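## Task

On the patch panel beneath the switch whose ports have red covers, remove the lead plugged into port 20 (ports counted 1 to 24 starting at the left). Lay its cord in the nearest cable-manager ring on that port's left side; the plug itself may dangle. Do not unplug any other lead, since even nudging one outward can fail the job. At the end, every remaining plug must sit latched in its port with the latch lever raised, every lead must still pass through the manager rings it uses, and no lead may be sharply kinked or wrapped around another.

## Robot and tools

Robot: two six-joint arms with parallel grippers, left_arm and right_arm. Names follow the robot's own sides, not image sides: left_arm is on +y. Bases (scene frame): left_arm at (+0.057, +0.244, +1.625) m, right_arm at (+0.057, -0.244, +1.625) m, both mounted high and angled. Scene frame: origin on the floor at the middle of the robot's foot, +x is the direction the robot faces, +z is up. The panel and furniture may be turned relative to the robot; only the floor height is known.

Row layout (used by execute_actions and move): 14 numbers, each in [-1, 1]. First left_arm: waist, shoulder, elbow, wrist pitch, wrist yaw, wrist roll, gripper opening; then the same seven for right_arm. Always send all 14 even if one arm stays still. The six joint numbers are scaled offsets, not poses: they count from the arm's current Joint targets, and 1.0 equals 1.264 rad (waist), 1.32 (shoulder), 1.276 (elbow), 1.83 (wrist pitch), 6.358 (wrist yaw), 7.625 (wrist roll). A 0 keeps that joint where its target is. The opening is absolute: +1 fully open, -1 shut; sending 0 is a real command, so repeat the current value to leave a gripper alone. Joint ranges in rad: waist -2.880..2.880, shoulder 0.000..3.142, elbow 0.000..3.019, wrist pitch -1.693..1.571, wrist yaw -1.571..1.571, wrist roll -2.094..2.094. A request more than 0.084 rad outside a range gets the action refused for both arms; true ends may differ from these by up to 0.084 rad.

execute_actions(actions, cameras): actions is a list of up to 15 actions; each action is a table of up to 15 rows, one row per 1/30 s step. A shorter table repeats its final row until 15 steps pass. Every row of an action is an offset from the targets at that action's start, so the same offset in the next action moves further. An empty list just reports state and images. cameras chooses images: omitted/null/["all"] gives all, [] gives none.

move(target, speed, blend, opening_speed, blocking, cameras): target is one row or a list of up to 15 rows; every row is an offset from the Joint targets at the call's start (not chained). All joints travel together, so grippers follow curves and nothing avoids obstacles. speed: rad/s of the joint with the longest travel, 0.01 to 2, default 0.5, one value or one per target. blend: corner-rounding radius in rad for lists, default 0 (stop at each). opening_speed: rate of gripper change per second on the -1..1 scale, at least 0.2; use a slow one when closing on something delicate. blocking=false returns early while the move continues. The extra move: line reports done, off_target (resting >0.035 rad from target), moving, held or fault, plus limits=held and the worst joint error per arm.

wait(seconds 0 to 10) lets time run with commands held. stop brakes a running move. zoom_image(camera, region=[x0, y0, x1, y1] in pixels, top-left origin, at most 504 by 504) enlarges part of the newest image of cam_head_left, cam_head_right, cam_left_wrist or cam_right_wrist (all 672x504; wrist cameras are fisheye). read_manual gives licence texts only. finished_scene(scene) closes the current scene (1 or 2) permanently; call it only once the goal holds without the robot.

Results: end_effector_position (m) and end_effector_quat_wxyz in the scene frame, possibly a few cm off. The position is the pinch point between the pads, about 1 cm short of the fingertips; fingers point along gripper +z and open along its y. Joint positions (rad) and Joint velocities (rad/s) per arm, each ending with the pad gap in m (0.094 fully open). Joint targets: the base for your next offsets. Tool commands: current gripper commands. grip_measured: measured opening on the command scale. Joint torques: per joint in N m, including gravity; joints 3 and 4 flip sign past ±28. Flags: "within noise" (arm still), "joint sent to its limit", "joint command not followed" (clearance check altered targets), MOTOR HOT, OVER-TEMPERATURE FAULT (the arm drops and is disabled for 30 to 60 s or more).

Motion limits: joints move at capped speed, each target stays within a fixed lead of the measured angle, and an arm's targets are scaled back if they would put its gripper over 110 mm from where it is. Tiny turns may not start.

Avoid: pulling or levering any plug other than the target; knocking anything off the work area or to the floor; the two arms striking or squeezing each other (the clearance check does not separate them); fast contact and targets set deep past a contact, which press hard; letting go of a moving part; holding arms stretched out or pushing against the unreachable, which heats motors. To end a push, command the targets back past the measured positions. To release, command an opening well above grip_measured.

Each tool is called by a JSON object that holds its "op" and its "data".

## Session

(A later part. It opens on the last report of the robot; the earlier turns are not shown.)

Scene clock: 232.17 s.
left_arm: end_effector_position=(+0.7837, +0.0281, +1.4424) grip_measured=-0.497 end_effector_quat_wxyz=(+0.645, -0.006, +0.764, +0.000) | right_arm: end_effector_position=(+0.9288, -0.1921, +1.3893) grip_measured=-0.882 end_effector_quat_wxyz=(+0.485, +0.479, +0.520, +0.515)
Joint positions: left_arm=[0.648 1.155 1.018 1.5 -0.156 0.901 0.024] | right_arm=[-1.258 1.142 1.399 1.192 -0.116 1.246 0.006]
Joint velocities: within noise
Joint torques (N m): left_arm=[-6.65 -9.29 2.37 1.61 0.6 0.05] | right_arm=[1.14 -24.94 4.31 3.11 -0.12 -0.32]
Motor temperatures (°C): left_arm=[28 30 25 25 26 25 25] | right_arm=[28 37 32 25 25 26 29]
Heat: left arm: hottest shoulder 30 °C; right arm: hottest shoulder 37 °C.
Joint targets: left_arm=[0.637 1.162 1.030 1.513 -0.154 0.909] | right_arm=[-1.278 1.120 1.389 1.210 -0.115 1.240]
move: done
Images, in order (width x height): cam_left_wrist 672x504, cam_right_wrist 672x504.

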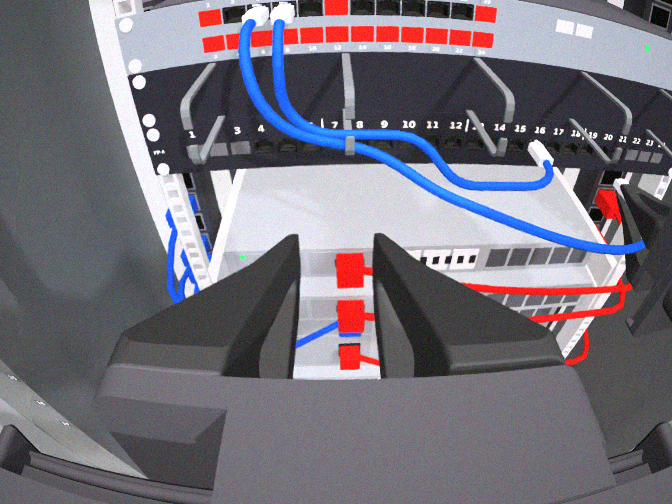

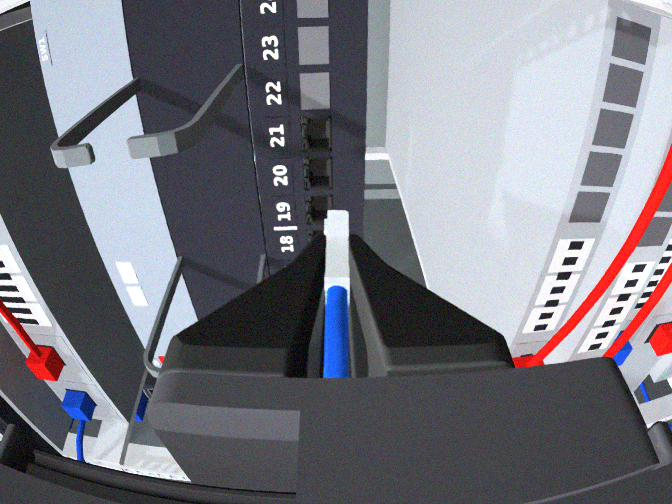

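{"op": "move", "data": {"target": [0,0,0,0,0,0,-0.5,0,0,0,0,0,0,-0.6], "opening_speed": 0.3, "cameras": ["cam_right_wrist","cam_left_wrist"]}}

{"op": "zoom_image", "data": {"camera": "cam_right_wrist", "region": [240, 140, 440, 340]}}

{"op": "zoom_image", "data": {"camera": "cam_left_wrist", "region": [500, 100, 672, 272]}}

Scene clock: 256.70 s.
left_arm: end_effector_position=(+0.7837, +0.0281, +1.4424) grip_measured=-0.497 end_effector_quat_wxyz=(+0.645, -0.006, +0.764, +0.000) | right_arm: end_effector_position=(+0.9280, -0.1926, +1.3886) grip_measured=-0.603 end_effector_quat_wxyz=(+0.485, +0.479, +0.521, +0.514)
Joint positions: left_arm=[0.648 1.155 1.018 1.5 -0.156 0.901 0.024] | right_arm=[-1.26 1.142 1.397 1.193 -0.116 1.246 0.019]
Joint velocities: within noise
Joint torques (N m): left_arm=[-6.53 -9.41 2.51 1.62 0.6 0.04] | right_arm=[1.14 -25.05 4.4 3.06 -0.12 -0.31]
Motor temperatures (°C): left_arm=[29 30 25 25 26 25 25] | right_arm=[28 37 30 25 25 26 29]
Heat: left arm: hottest shoulder 30 °C; right arm: hottest shoulder 37 °C.
Joint targets: left_arm=[0.637 1.162 1.030 1.513 -0.154 0.909] | right_arm=[-1.278 1.120 1.389 1.210 -0.115 1.240]
move: done
Images, in order (width x height): cam_left_wrist 672x504, cam_right_wrist 672x504.

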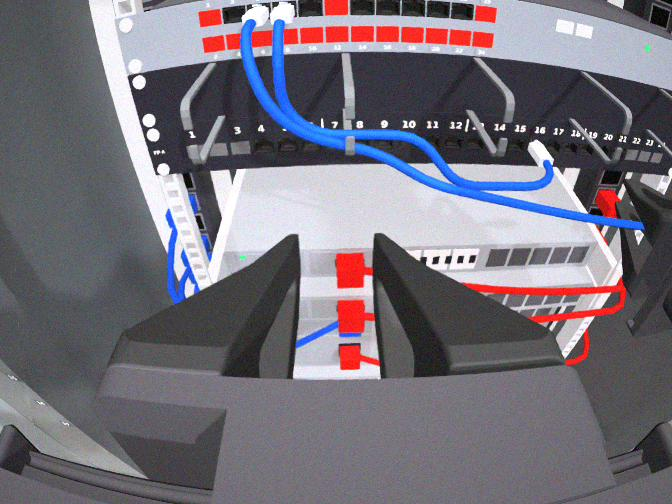

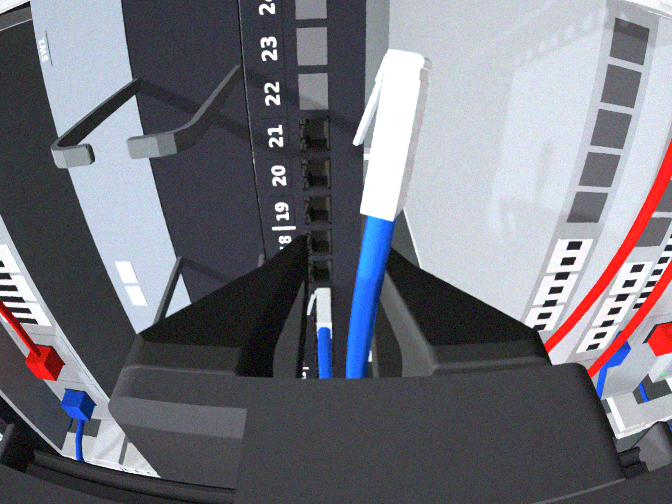

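Scaled by 2.520 from the camera's 672x504 image, which has a finer 960x720 frame.

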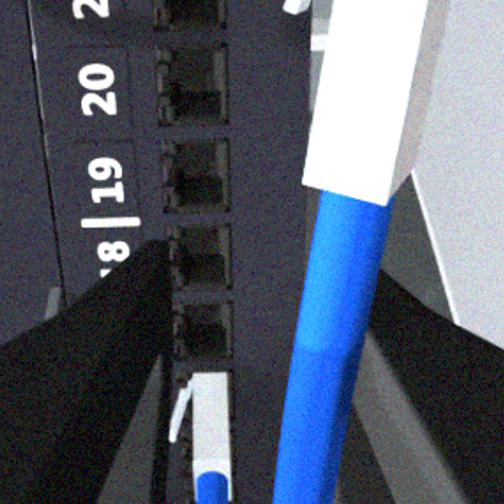

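Scaled by 2.930 from the camera's 672x504 image, which has a finer 960x720 frame.

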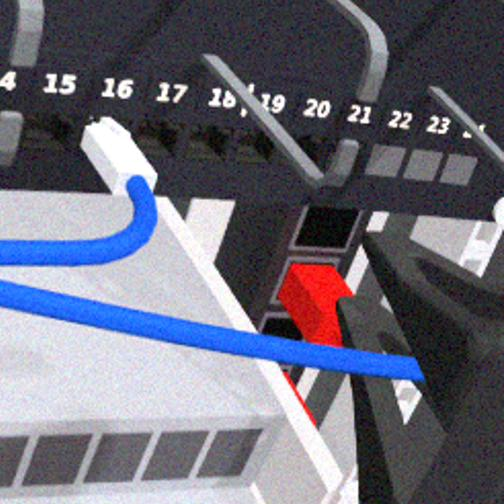

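{"op": "move", "data": {"target": [0,0,0,0,0,0,-0.5,-0.0281,-0.0045,-0.0509,0.0366,-0.0005,0.0079,-0.6], "speed": 0.08, "cameras": ["cam_right_wrist","cam_left_wrist"]}}

{"op": "zoom_image", "data": {"camera": "cam_left_wrist", "region": [500, 100, 672, 272]}}

Scene clock: 274.47 s.
left_arm: end_effector_position=(+0.7837, +0.0281, +1.4424) grip_measured=-0.497 end_effector_quat_wxyz=(+0.645, -0.006, +0.764, +0.000) | right_arm: end_effector_position=(+0.9052, -0.2007, +1.3810) grip_measured=-0.602 end_effector_quat_wxyz=(+0.485, +0.481, +0.519, +0.514)
Joint positions: left_arm=[0.648 1.155 1.018 1.5 -0.156 0.901 0.024] | right_arm=[-1.294 1.137 1.332 1.259 -0.116 1.284 0.019]
Joint velocities: within noise
Joint torques (N m): left_arm=[-6.42 -9.17 2.41 1.63 0.59 0.09] | right_arm=[0.91 -24.35 3.85 3.12 -0.23 -0.11]
Motor temperatures (°C): left_arm=[29 30 25 25 26 25 25] | right_arm=[28 37 29 25 25 26 29]
Heat: left arm: hottest shoulder 30 °C; right arm: hottest shoulder 37 °C.
Joint targets: left_arm=[0.637 1.162 1.030 1.513 -0.154 0.909] | right_arm=[-1.314 1.114 1.324 1.277 -0.118 1.300]
move: done
Images, in order (width x height): cam_left_wrist 672x504, cam_right_wrist 672x504.

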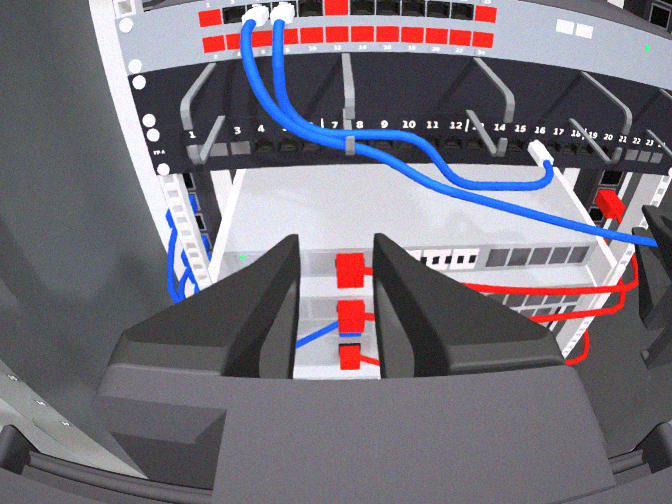

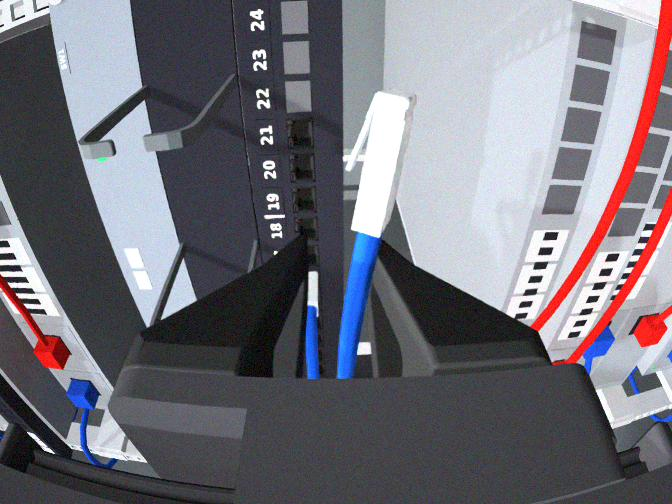

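Scaled by 2.930 from the camera's 672x504 image, which has a finer 960x720 frame.

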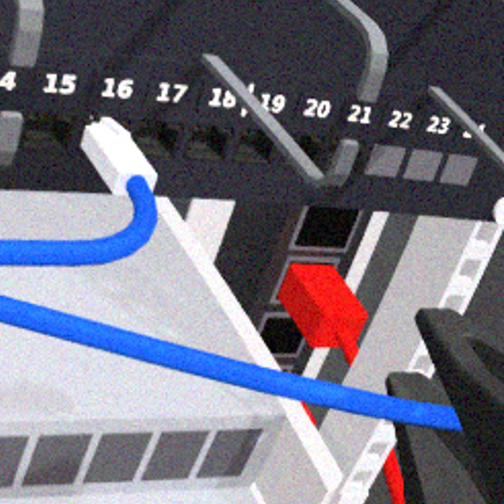

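{"op": "move", "data": {"target": [0,0,0,0,0,0,-0.5,-0.0356,-0.0091,-0.0556,0.0355,-0.0009,0.0063,-0.6], "speed": 0.08, "cameras": ["cam_right_wrist","cam_left_wrist"]}}

{"op": "zoom_image", "data": {"camera": "cam_right_wrist", "region": [240, 140, 440, 340]}}

Scene clock: 289.77 s.
left_arm: end_effector_position=(+0.7837, +0.0281, +1.4424) grip_measured=-0.497 end_effector_quat_wxyz=(+0.645, -0.006, +0.764, +0.000) | right_arm: end_effector_position=(+0.8812, -0.2128, +1.3769) grip_measured=-0.602 end_effector_quat_wxyz=(+0.485, +0.481, +0.518, +0.515)
Joint positions: left_arm=[0.648 1.155 1.018 1.5 -0.156 0.901 0.024] | right_arm=[-1.34 1.125 1.262 1.323 -0.121 1.332 0.019]
Joint velocities: within noise
Joint torques (N m): left_arm=[-6.59 -9.47 2.39 1.57 0.59 0.08] | right_arm=[0.15 -24.18 3.25 3.21 -0.26 -0.12]
Motor temperatures (°C): left_arm=[29 30 25 25 26 25 25] | right_arm=[28 38 29 25 25 26 28]
Heat: left arm: hottest shoulder 30 °C; right arm: hottest shoulder 38 °C.
Joint targets: left_arm=[0.637 1.162 1.030 1.513 -0.154 0.909] | right_arm=[-1.359 1.102 1.253 1.342 -0.124 1.348]
move: done
Images, in order (width x height): cam_left_wrist 672x504, cam_right_wrist 672x504.

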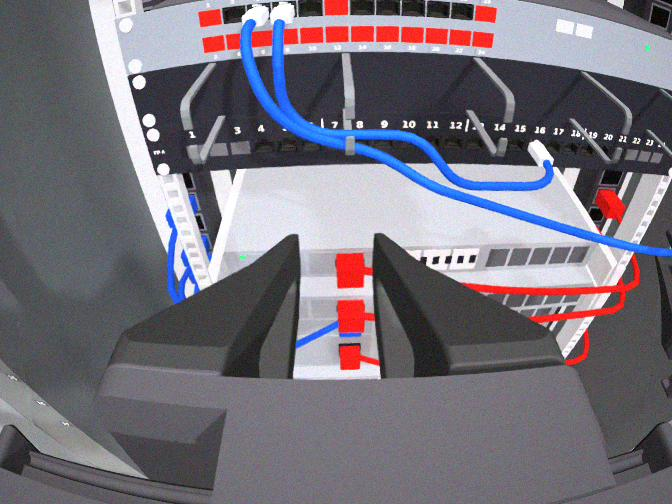

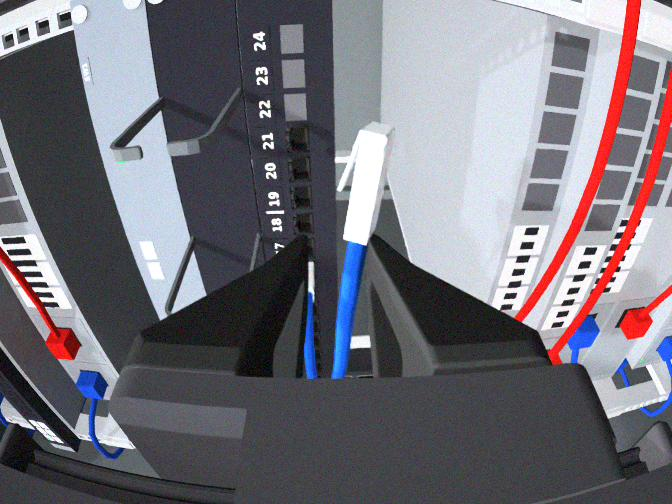

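Scaled by 2.520 from the camera's 672x504 image, which has a finer 960x720 frame.

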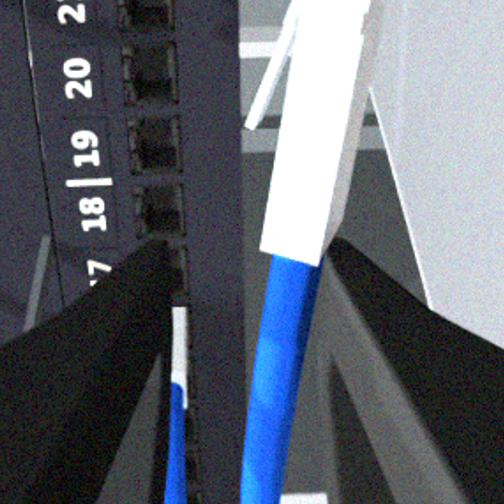

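{"op": "move", "data": {"target": [0,0,0,0,0,0,-0.5,0.0372,0.0061,-0.0243,0.0180,0,-0.001,-0.6], "speed": 0.08, "cameras": ["cam_right_wrist"]}}

{"op": "zoom_image", "data": {"camera": "cam_right_wrist", "region": [240, 140, 440, 340]}}

Scene clock: 299.33 s.
left_arm: end_effector_position=(+0.7837, +0.0281, +1.4424) grip_measured=-0.497 end_effector_quat_wxyz=(+0.645, -0.006, +0.764, +0.000) | right_arm: end_effector_position=(+0.8698, -0.2090, +1.3761) grip_measured=-0.602 end_effector_quat_wxyz=(+0.483, +0.483, +0.515, +0.518)
Joint positions: left_arm=[0.648 1.155 1.018 1.5 -0.156 0.901 0.024] | right_arm=[-1.331 1.125 1.23 1.357 -0.121 1.333 0.019]
Joint velocities: within noise
Joint torques (N m): left_arm=[-6.42 -9.11 2.41 1.55 0.62 0.07] | right_arm=[3.72 -23 2.96 3.25 -0.26 -0.18]
Motor temperatures (°C): left_arm=[29 30 25 25 26 25 25] | right_arm=[28 39 29 25 25 26 28]
Heat: left arm: hottest shoulder 30 °C; right arm: hottest shoulder 39 °C.
Joint targets: left_arm=[0.637 1.162 1.030 1.513 -0.154 0.909] | right_arm=[-1.312 1.110 1.222 1.375 -0.124 1.340]
move: done
Images, in order (width x height): cam_right_wrist 672x504.

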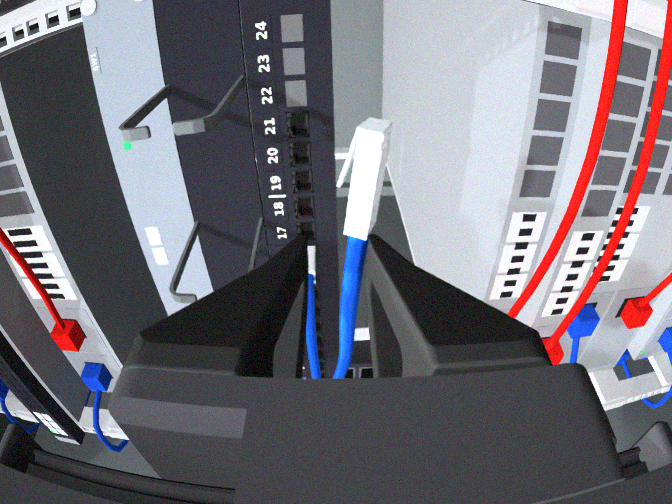

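Scaled by 2.520 from the camera's 672x504 image, which has a finer 960x720 frame.

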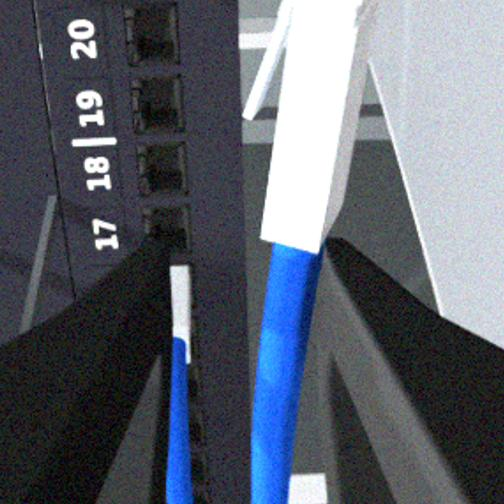

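{"op": "move", "data": {"target": [0,0,0,0,0,0,-0.5,0,0,0,0,0,0,-1], "opening_speed": 0.3, "cameras": ["cam_right_wrist"]}}

{"op": "zoom_image", "data": {"camera": "cam_right_wrist", "region": [240, 140, 440, 340]}}

Scene clock: 304.80 s.
left_arm: end_effector_position=(+0.7837, +0.0281, +1.4424) grip_measured=-0.497 end_effector_quat_wxyz=(+0.645, -0.006, +0.764, +0.000) | right_arm: end_effector_position=(+0.8695, -0.2090, +1.3762) grip_measured=-0.921 end_effector_quat_wxyz=(+0.483, +0.483, +0.515, +0.518)
Joint positions: left_arm=[0.648 1.155 1.018 1.5 -0.156 0.901 0.024] | right_arm=[-1.331 1.125 1.229 1.358 -0.121 1.333 0.004]
Joint velocities: within noise
Joint torques (N m): left_arm=[-6.83 -9.35 2.44 1.59 0.6 0.05] | right_arm=[3.78 -22.95 3.08 3.18 -0.25 -0.17]
Motor temperatures (°C): left_arm=[29 30 25 25 26 25 25] | right_arm=[28 40 29 25 25 26 28]
Heat: left arm: hottest shoulder 30 °C; right arm: hottest shoulder 40 °C.
Joint targets: left_arm=[0.637 1.162 1.030 1.513 -0.154 0.909] | right_arm=[-1.312 1.110 1.222 1.375 -0.124 1.340]
move: done
Images, in order (width x height): cam_right_wrist 672x504.

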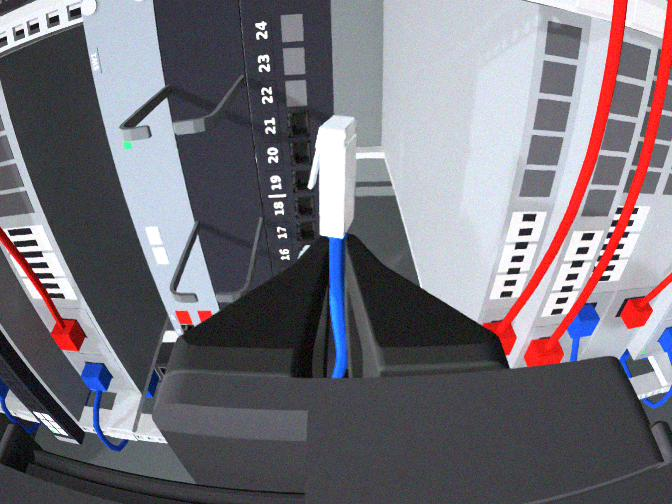

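Scaled by 2.520 from the camera's 672x504 image, which has a finer 960x720 frame.

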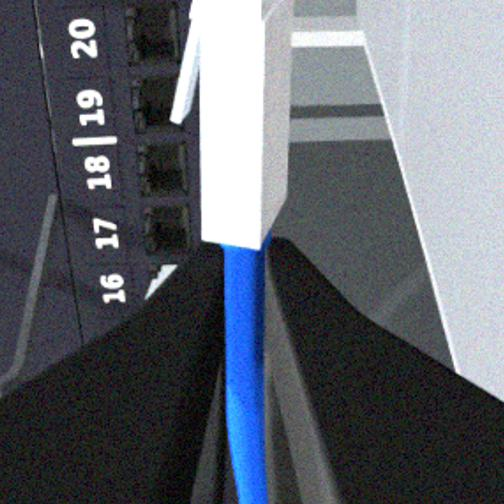

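{"op": "move", "data": {"target": [0,0,0,0,0,0,-0.5,0.1258,-0.1159,-0.0596,-0.0672,0.0028,-0.0235,-1], "speed": 0.1, "cameras": ["cam_right_wrist","cam_left_wrist"]}}

{"op": "zoom_image", "data": {"camera": "cam_left_wrist", "region": [240, 20, 672, 300]}}

Scene clock: 319.47 s.
left_arm: end_effector_position=(+0.7837, +0.0281, +1.4424) grip_measured=-0.497 end_effector_quat_wxyz=(+0.645, -0.006, +0.764, +0.000) | right_arm: end_effector_position=(+0.8745, -0.1845, +1.4434) grip_measured=-0.922 end_effector_quat_wxyz=(+0.482, +0.482, +0.517, +0.518)
Joint positions: left_arm=[0.648 1.155 1.018 1.5 -0.156 0.901 0.024] | right_arm=[-1.175 0.975 1.155 1.261 -0.106 1.175 0.004]
Joint velocities: within noise
Joint torques (N m): left_arm=[-6.89 -9 2.44 1.55 0.59 0.09] | right_arm=[4.31 -21.83 3.48 2.04 -0.21 -0.38]
Motor temperatures (°C): left_arm=[29 30 25 25 26 25 25] | right_arm=[28 41 28 25 25 26 29]
Heat: left arm: hottest shoulder 30 °C; right arm: hottest shoulder 41 °C.
Joint targets: left_arm=[0.637 1.162 1.030 1.513 -0.154 0.909] | right_arm=[-1.153 0.957 1.146 1.252 -0.106 1.161]
move: done
Images, in order (width x height): cam_left_wrist 672x504, cam_right_wrist 672x504.

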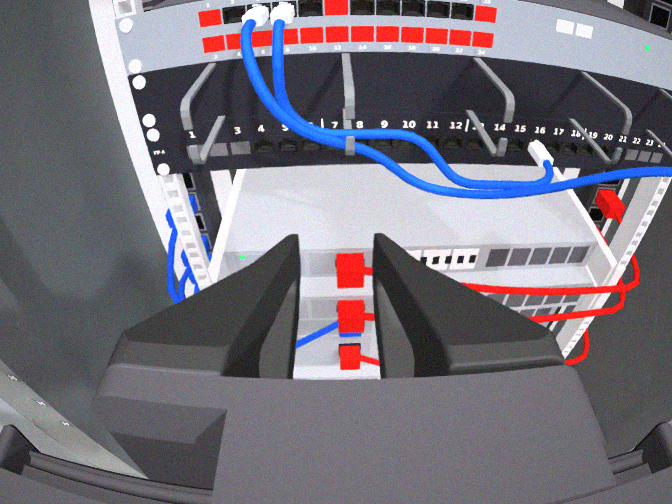

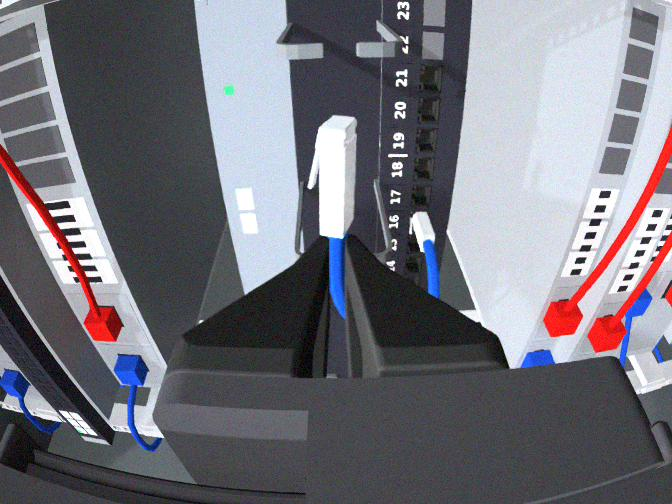

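Scaled by 1.167 from the camera's 672x504 image, which has a finer 960x720 frame.

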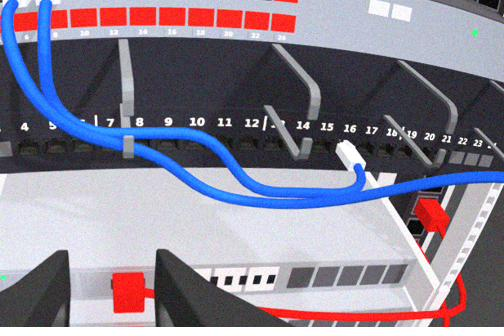

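{"op": "move", "data": {"target": [0,0,0,0,0,0,-0.5,0.0435,-0.0167,0.0172,-0.018,0.0013,-0.0072,-1], "speed": 0.1, "cameras": ["cam_right_wrist","cam_left_wrist"]}}

{"op": "zoom_image", "data": {"camera": "cam_left_wrist", "region": [440, 60, 672, 292]}}

{"op": "zoom_image", "data": {"camera": "cam_right_wrist", "region": [240, 180, 440, 380]}}

Scene clock: 341.17 s.
left_arm: end_effector_position=(+0.7837, +0.0281, +1.4424) grip_measured=-0.497 end_effector_quat_wxyz=(+0.645, -0.006, +0.764, +0.000) | right_arm: end_effector_position=(+0.8785, -0.1758, +1.4563) grip_measured=-0.922 end_effector_quat_wxyz=(+0.480, +0.482, +0.519, +0.517)
Joint positions: left_arm=[0.648 1.155 1.018 1.5 -0.156 0.901 0.024] | right_arm=[-1.12 0.953 1.154 1.229 -0.098 1.119 0.004]
Joint velocities: within noise
Joint torques (N m): left_arm=[-6.18 -9.05 2.43 1.54 0.61 0.07] | right_arm=[4.31 -21.48 5.71 1.99 -0.26 -0.38]
Motor temperatures (°C): left_arm=[29 30 25 25 26 25 25] | right_arm=[28 41 28 25 25 26 30]
Heat: left arm: hottest shoulder 30 °C; right arm: hottest shoulder 41 °C.
Joint targets: left_arm=[0.637 1.162 1.030 1.513 -0.154 0.909] | right_arm=[-1.098 0.935 1.168 1.219 -0.098 1.106]
move: done
Images, in order (width x height): cam_left_wrist 672x504, cam_right_wrist 672x504.

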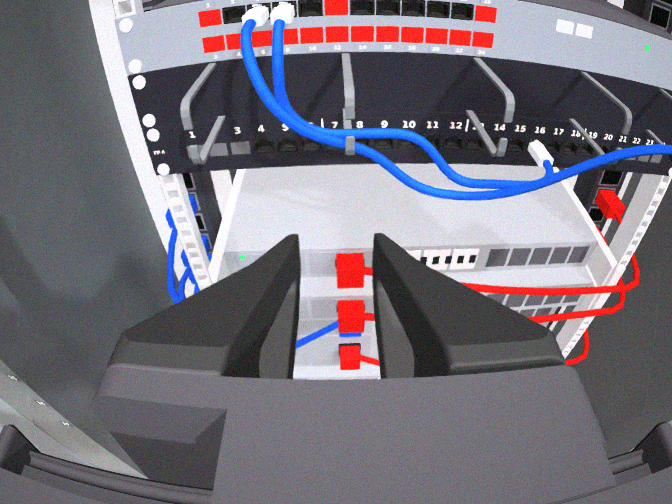

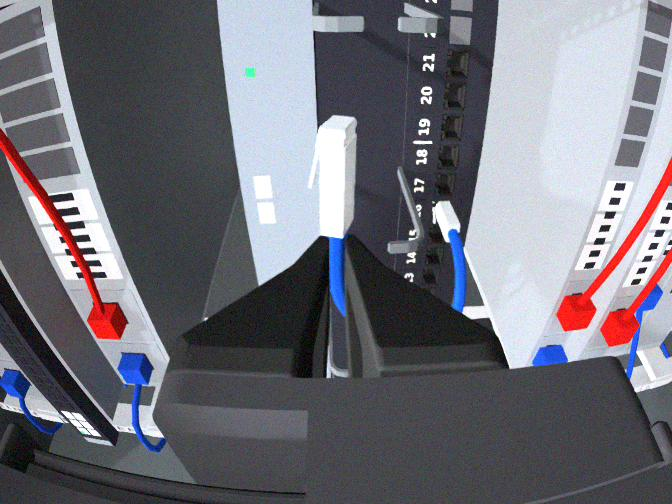

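Scaled by 2.172 from the camera's 672x504 image, which has a finer 960x720 frame.

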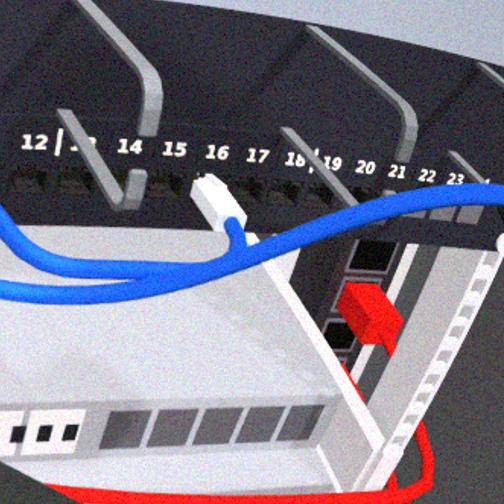

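Scaled by 2.520 from the camera's 672x504 image, which has a finer 960x720 frame.

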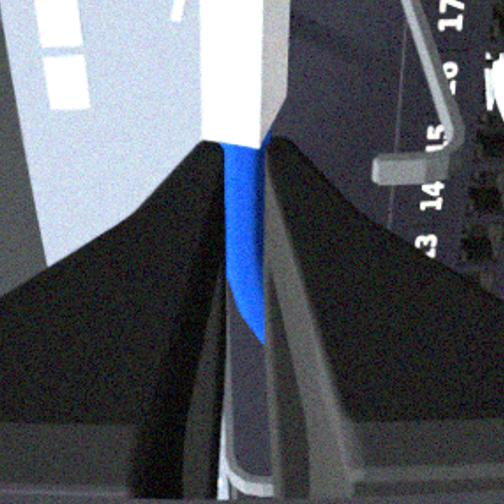

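{"op": "move", "data": {"target": [0,0,0,0,0,0,-0.5,-0.0411,0.0455,0.0329,0.0169,0,0.0026,-1], "speed": 0.08, "cameras": ["cam_right_wrist","cam_left_wrist"]}}

{"op": "zoom_image", "data": {"camera": "cam_left_wrist", "region": [540, 80, 672, 212]}}

Scene clock: 359.40 s.
left_arm: end_effector_position=(+0.7837, +0.0281, +1.4424) grip_measured=-0.497 end_effector_quat_wxyz=(+0.645, -0.006, +0.764, +0.000) | right_arm: end_effector_position=(+0.8846, -0.1778, +1.4519) grip_measured=-0.922 end_effector_quat_wxyz=(+0.488, +0.478, +0.519, +0.514)
Joint positions: left_arm=[0.648 1.155 1.018 1.5 -0.156 0.901 0.024] | right_arm=[-1.133 0.972 1.18 1.234 -0.098 1.119 0.004]
Joint velocities: within noise
Joint torques (N m): left_arm=[-6.59 -9.17 2.43 1.54 0.62 0.1] | right_arm=[0.85 -18.14 7.31 2.81 -0.27 -0.18]
Motor temperatures (°C): left_arm=[29 30 25 25 26 25 25] | right_arm=[28 40 28 25 25 26 30]
Heat: left arm: hottest shoulder 30 °C; right arm: hottest shoulder 40 °C.
Joint targets: left_arm=[0.637 1.162 1.030 1.513 -0.154 0.909] | right_arm=[-1.150 0.995 1.210 1.250 -0.098 1.126]
move: done
Images, in order (width x height): cam_left_wrist 672x504, cam_right_wrist 672x504.

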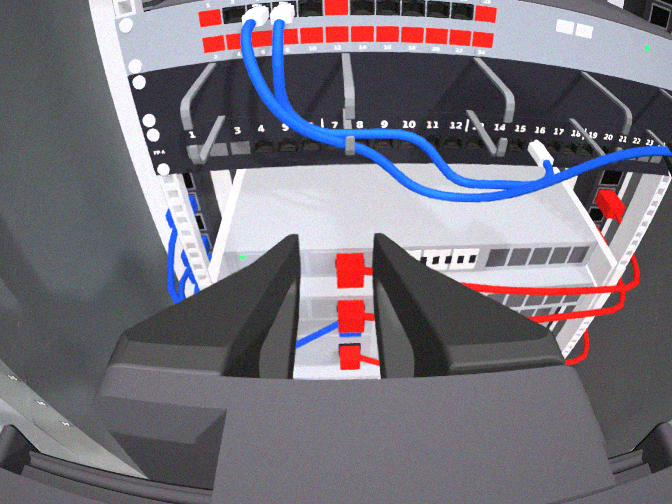

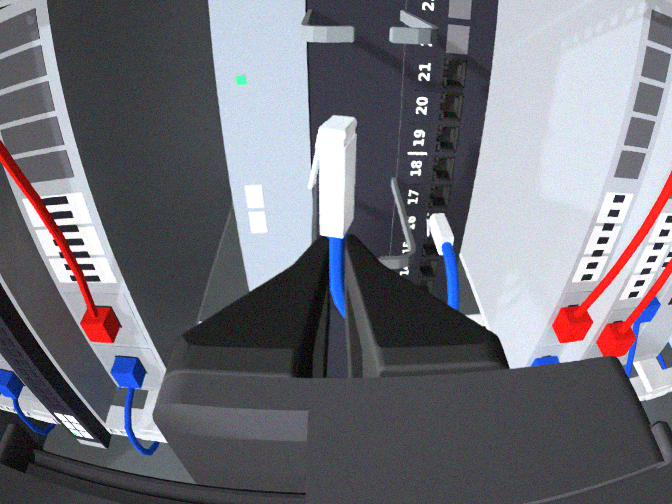

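Scaled by 3.818 from the camera's 672x504 image, which has a finer 960x720 frame.

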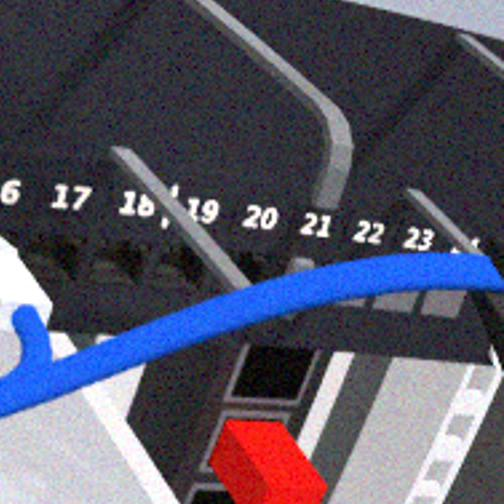

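{"op": "move", "data": {"target": [0,0,0,0,0,0,-0.5,0,0.0227,0.0619,-0.0426,0,0,-1], "speed": 0.08, "cameras": ["cam_right_wrist","cam_left_wrist"]}}

{"op": "zoom_image", "data": {"camera": "cam_left_wrist", "region": [540, 80, 672, 212]}}

Scene clock: 368.50 s.
left_arm: end_effector_position=(+0.7837, +0.0281, +1.4424) grip_measured=-0.497 end_effector_quat_wxyz=(+0.645, -0.006, +0.764, +0.000) | right_arm: end_effector_position=(+0.9071, -0.1772, +1.4485) grip_measured=-0.922 end_effector_quat_wxyz=(+0.487, +0.479, +0.520, +0.514)
Joint positions: left_arm=[0.648 1.155 1.018 1.5 -0.156 0.901 0.024] | right_arm=[-1.133 0.998 1.255 1.183 -0.098 1.119 0.004]
Joint velocities: within noise
Joint torques (N m): left_arm=[-6.59 -9.64 2.5 1.51 0.61 0.07] | right_arm=[0.85 -18.73 8.1 2.15 -0.26 -0.18]
Motor temperatures (°C): left_arm=[29 30 25 25 26 25 25] | right_arm=[28 39 29 25 25 26 30]
Heat: left arm: hottest shoulder 30 °C; right arm: hottest shoulder 39 °C.
Joint targets: left_arm=[0.637 1.162 1.030 1.513 -0.154 0.909] | right_arm=[-1.150 1.025 1.289 1.172 -0.098 1.126]
move: done
Images, in order (width x height): cam_left_wrist 672x504, cam_right_wrist 672x504.

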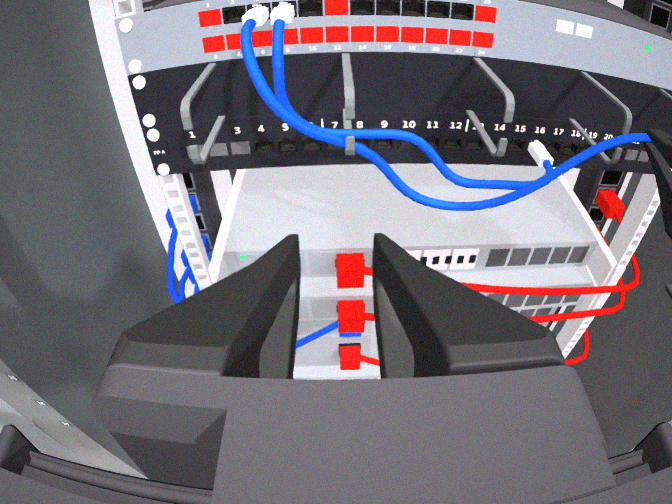

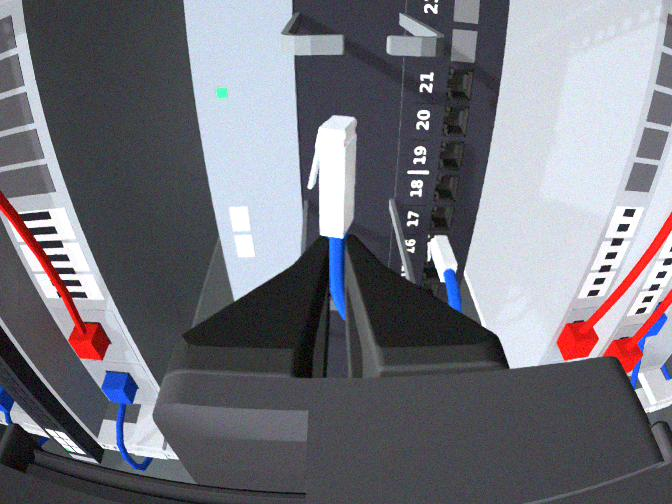

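Scaled by 3.818 from the camera's 672x504 image, which has a finer 960x720 frame.

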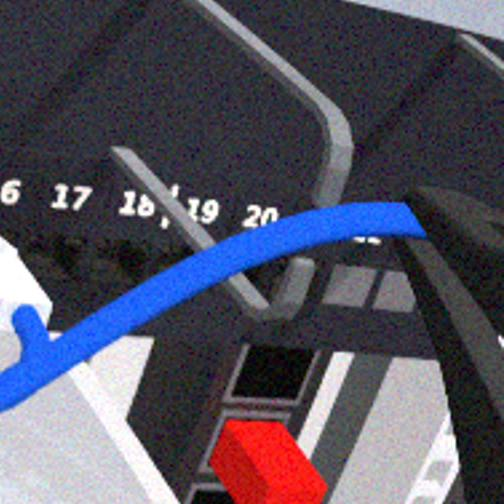

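{"op": "move", "data": {"target": [[0,0,0,0,0,0,-0.5,-0.0055,0.0091,0.0149,-0.0038,0,0,-1],[0,0,0,0,0,0,-0.5,0,0.0258,0.0682,-0.0262,0,0,-1]], "speed": 0.07, "cameras": ["cam_right_wrist","cam_left_wrist"]}}

{"op": "zoom_image", "data": {"camera": "cam_left_wrist", "region": [540, 80, 672, 212]}}

{"op": "zoom_image", "data": {"camera": "cam_right_wrist", "region": [280, 280, 400, 400]}}

Scene clock: 378.77 s.
left_arm: end_effector_position=(+0.7837, +0.0281, +1.4424) grip_measured=-0.497 end_effector_quat_wxyz=(+0.645, -0.006, +0.764, +0.000) | right_arm: end_effector_position=(+0.9311, -0.1781, +1.4442) grip_measured=-0.922 end_effector_quat_wxyz=(+0.489, +0.477, +0.520, +0.512)
Joint positions: left_arm=[0.648 1.155 1.018 1.5 -0.156 0.901 0.024] | right_arm=[-1.139 1.032 1.339 1.134 -0.098 1.119 0.004]
Joint velocities: within noise
Joint torques (N m): left_arm=[-6.59 -9.35 2.41 1.57 0.6 0.08] | right_arm=[1.85 -19.66 8.92 1.95 -0.25 -0.17]
Motor temperatures (°C): left_arm=[29 30 25 25 26 25 25] | right_arm=[28 39 29 25 25 26 30]
Heat: left arm: hottest shoulder 30 °C; right arm: hottest shoulder 39 °C.
Joint targets: left_arm=[0.637 1.162 1.030 1.513 -0.154 0.909] | right_arm=[-1.150 1.059 1.376 1.124 -0.098 1.126]
move: off_target (right_arm); right_arm: the elbow is farthest, 0.037 rad from its target
Images, in order (width x height): cam_left_wrist 672x504, cam_right_wrist 672x504.

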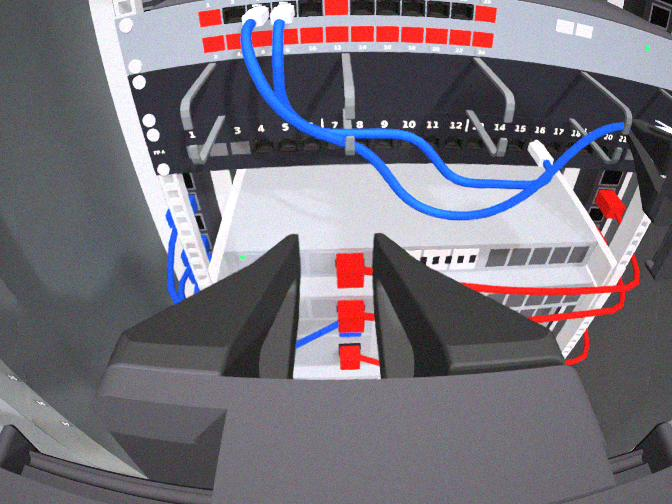

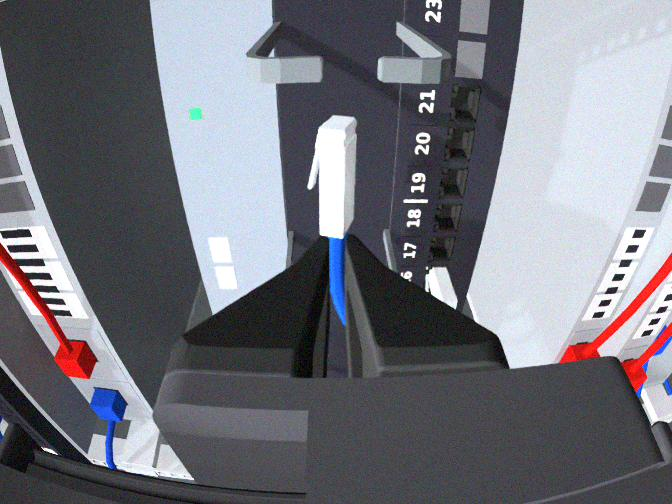

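Scaled by 3.818 from the camera's 672x504 image, which has a finer 960x720 frame.

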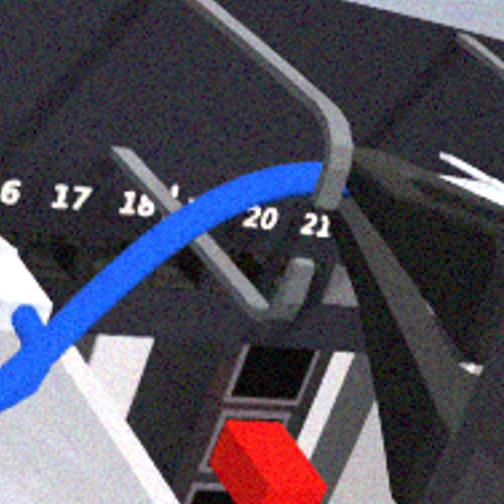

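Scaled by 4.200 from the camera's 672x504 image, which has a finer 960x720 frame.

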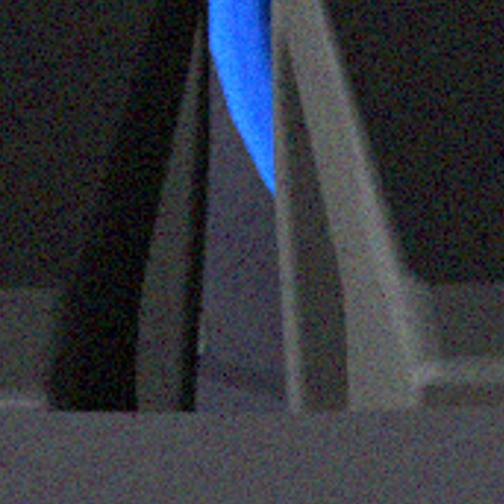

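{"op": "move", "data": {"target": [0,0,0,0,0,0,-0.5,-0.0522,-0.0106,0.0047,-0.0044,-0.0014,0.0111,-1], "speed": 0.07, "cameras": ["cam_right_wrist","cam_left_wrist"]}}

{"op": "zoom_image", "data": {"camera": "cam_left_wrist", "region": [540, 80, 672, 212]}}

{"op": "zoom_image", "data": {"camera": "cam_left_wrist", "region": [220, 0, 620, 240]}}

Scene clock: 393.80 s.
left_arm: end_effector_position=(+0.7837, +0.0281, +1.4424) grip_measured=-0.497 end_effector_quat_wxyz=(+0.645, -0.006, +0.764, +0.000) | right_arm: end_effector_position=(+0.9318, -0.1917, +1.4361) grip_measured=-0.922 end_effector_quat_wxyz=(+0.481, +0.484, +0.520, +0.514)
Joint positions: left_arm=[0.648 1.155 1.018 1.5 -0.156 0.901 0.024] | right_arm=[-1.197 1.032 1.343 1.124 -0.102 1.193 0.004]
Joint velocities: within noise
Joint torques (N m): left_arm=[-6.77 -9.17 2.35 1.5 0.64 0.08] | right_arm=[0.73 -21.42 9.21 2.09 -0.39 -0.1]
Motor temperatures (°C): left_arm=[29 30 25 25 26 25 25] | right_arm=[28 38 29 25 25 26 30]
Heat: left arm: hottest shoulder 30 °C; right arm: hottest shoulder 38 °C.
Joint targets: left_arm=[0.637 1.162 1.030 1.513 -0.154 0.909] | right_arm=[-1.216 1.045 1.382 1.116 -0.106 1.211]
move: off_target (right_arm); right_arm: the elbow is farthest, 0.039 rad from its target
Images, in order (width x height): cam_left_wrist 672x504, cam_right_wrist 672x504.

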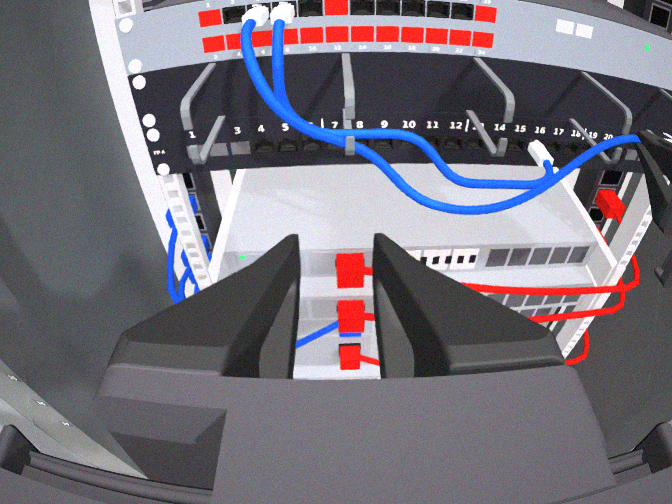

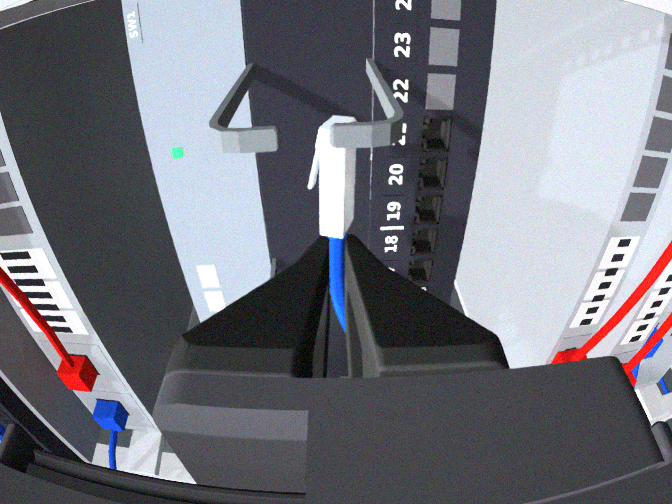

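Scaled by 3.818 from the camera's 672x504 image, which has a finer 960x720 frame.

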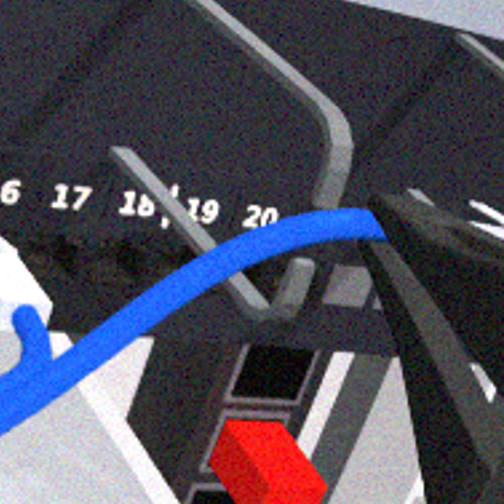

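Scaled by 1.260 from the camera's 672x504 image, which has a finer 960x720 frame.

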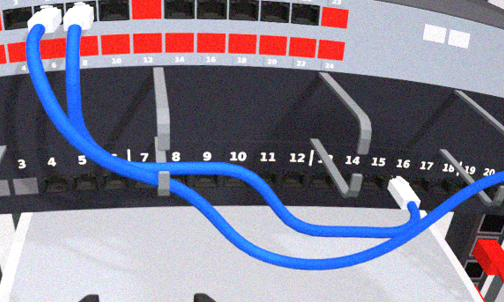

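{"op": "move", "data": {"target": [0,0,0,0,0,0,-0.5,-0.0087,0.0462,0.0572,-0.006,-0.0005,0.0012,-1], "speed": 0.07, "cameras": ["cam_right_wrist","cam_left_wrist"]}}

{"op": "zoom_image", "data": {"camera": "cam_left_wrist", "region": [580, 90, 660, 170]}}

{"op": "zoom_image", "data": {"camera": "cam_left_wrist", "region": [220, 0, 620, 240]}}

Scene clock: 412.13 s.
left_arm: end_effector_position=(+0.7837, +0.0281, +1.4424) grip_measured=-0.497 end_effector_quat_wxyz=(+0.645, -0.006, +0.764, +0.000) | right_arm: end_effector_position=(+0.9498, -0.1935, +1.4315) grip_measured=-0.922 end_effector_quat_wxyz=(+0.489, +0.480, +0.513, +0.518)
Joint positions: left_arm=[0.648 1.155 1.018 1.5 -0.156 0.901 0.024] | right_arm=[-1.208 1.075 1.418 1.117 -0.106 1.204 0.004]
Joint velocities: within noise
Joint torques (N m): left_arm=[-6.83 -9.47 2.4 1.62 0.6 0.06] | right_arm=[0.97 -20.66 9.35 1.92 -0.37 -0.09]
Motor temperatures (°C): left_arm=[29 30 25 25 26 25 25] | right_arm=[28 39 30 25 25 26 31]
Heat: left arm: hottest shoulder 30 °C; right arm: hottest shoulder 39 °C.
Joint targets: left_arm=[0.637 1.162 1.030 1.513 -0.154 0.909] | right_arm=[-1.227 1.106 1.455 1.105 -0.110 1.220]
move: off_target (right_arm); right_arm: the elbow is farthest, 0.037 rad from its target
Images, in order (width x height): cam_left_wrist 672x504, cam_right_wrist 672x504.

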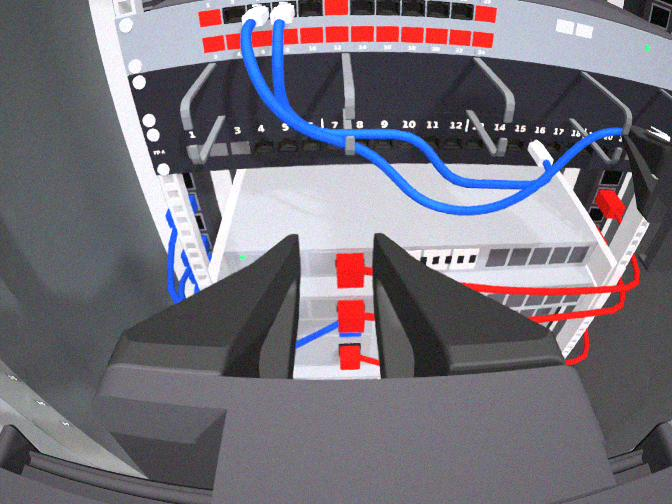

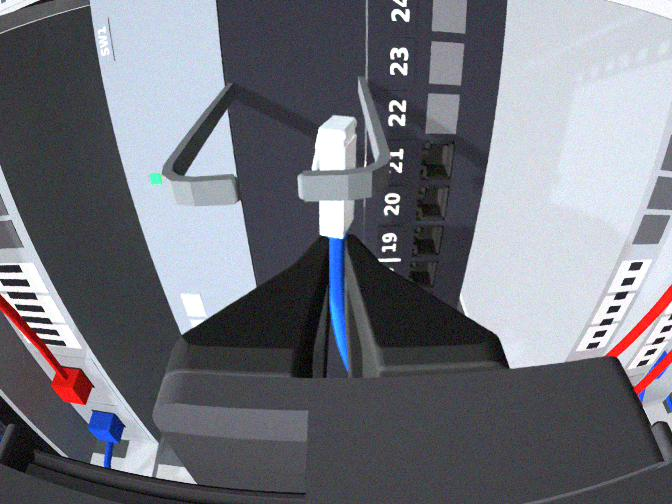

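Scaled by 6.300 from the camera's 672x504 image, which has a finer 960x720 frame.

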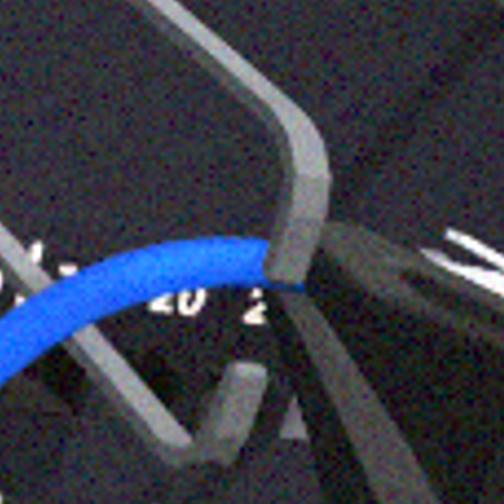

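Scaled by 1.260 from the camera's 672x504 image, which has a finer 960x720 frame.

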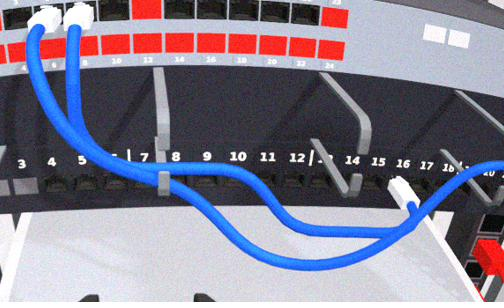

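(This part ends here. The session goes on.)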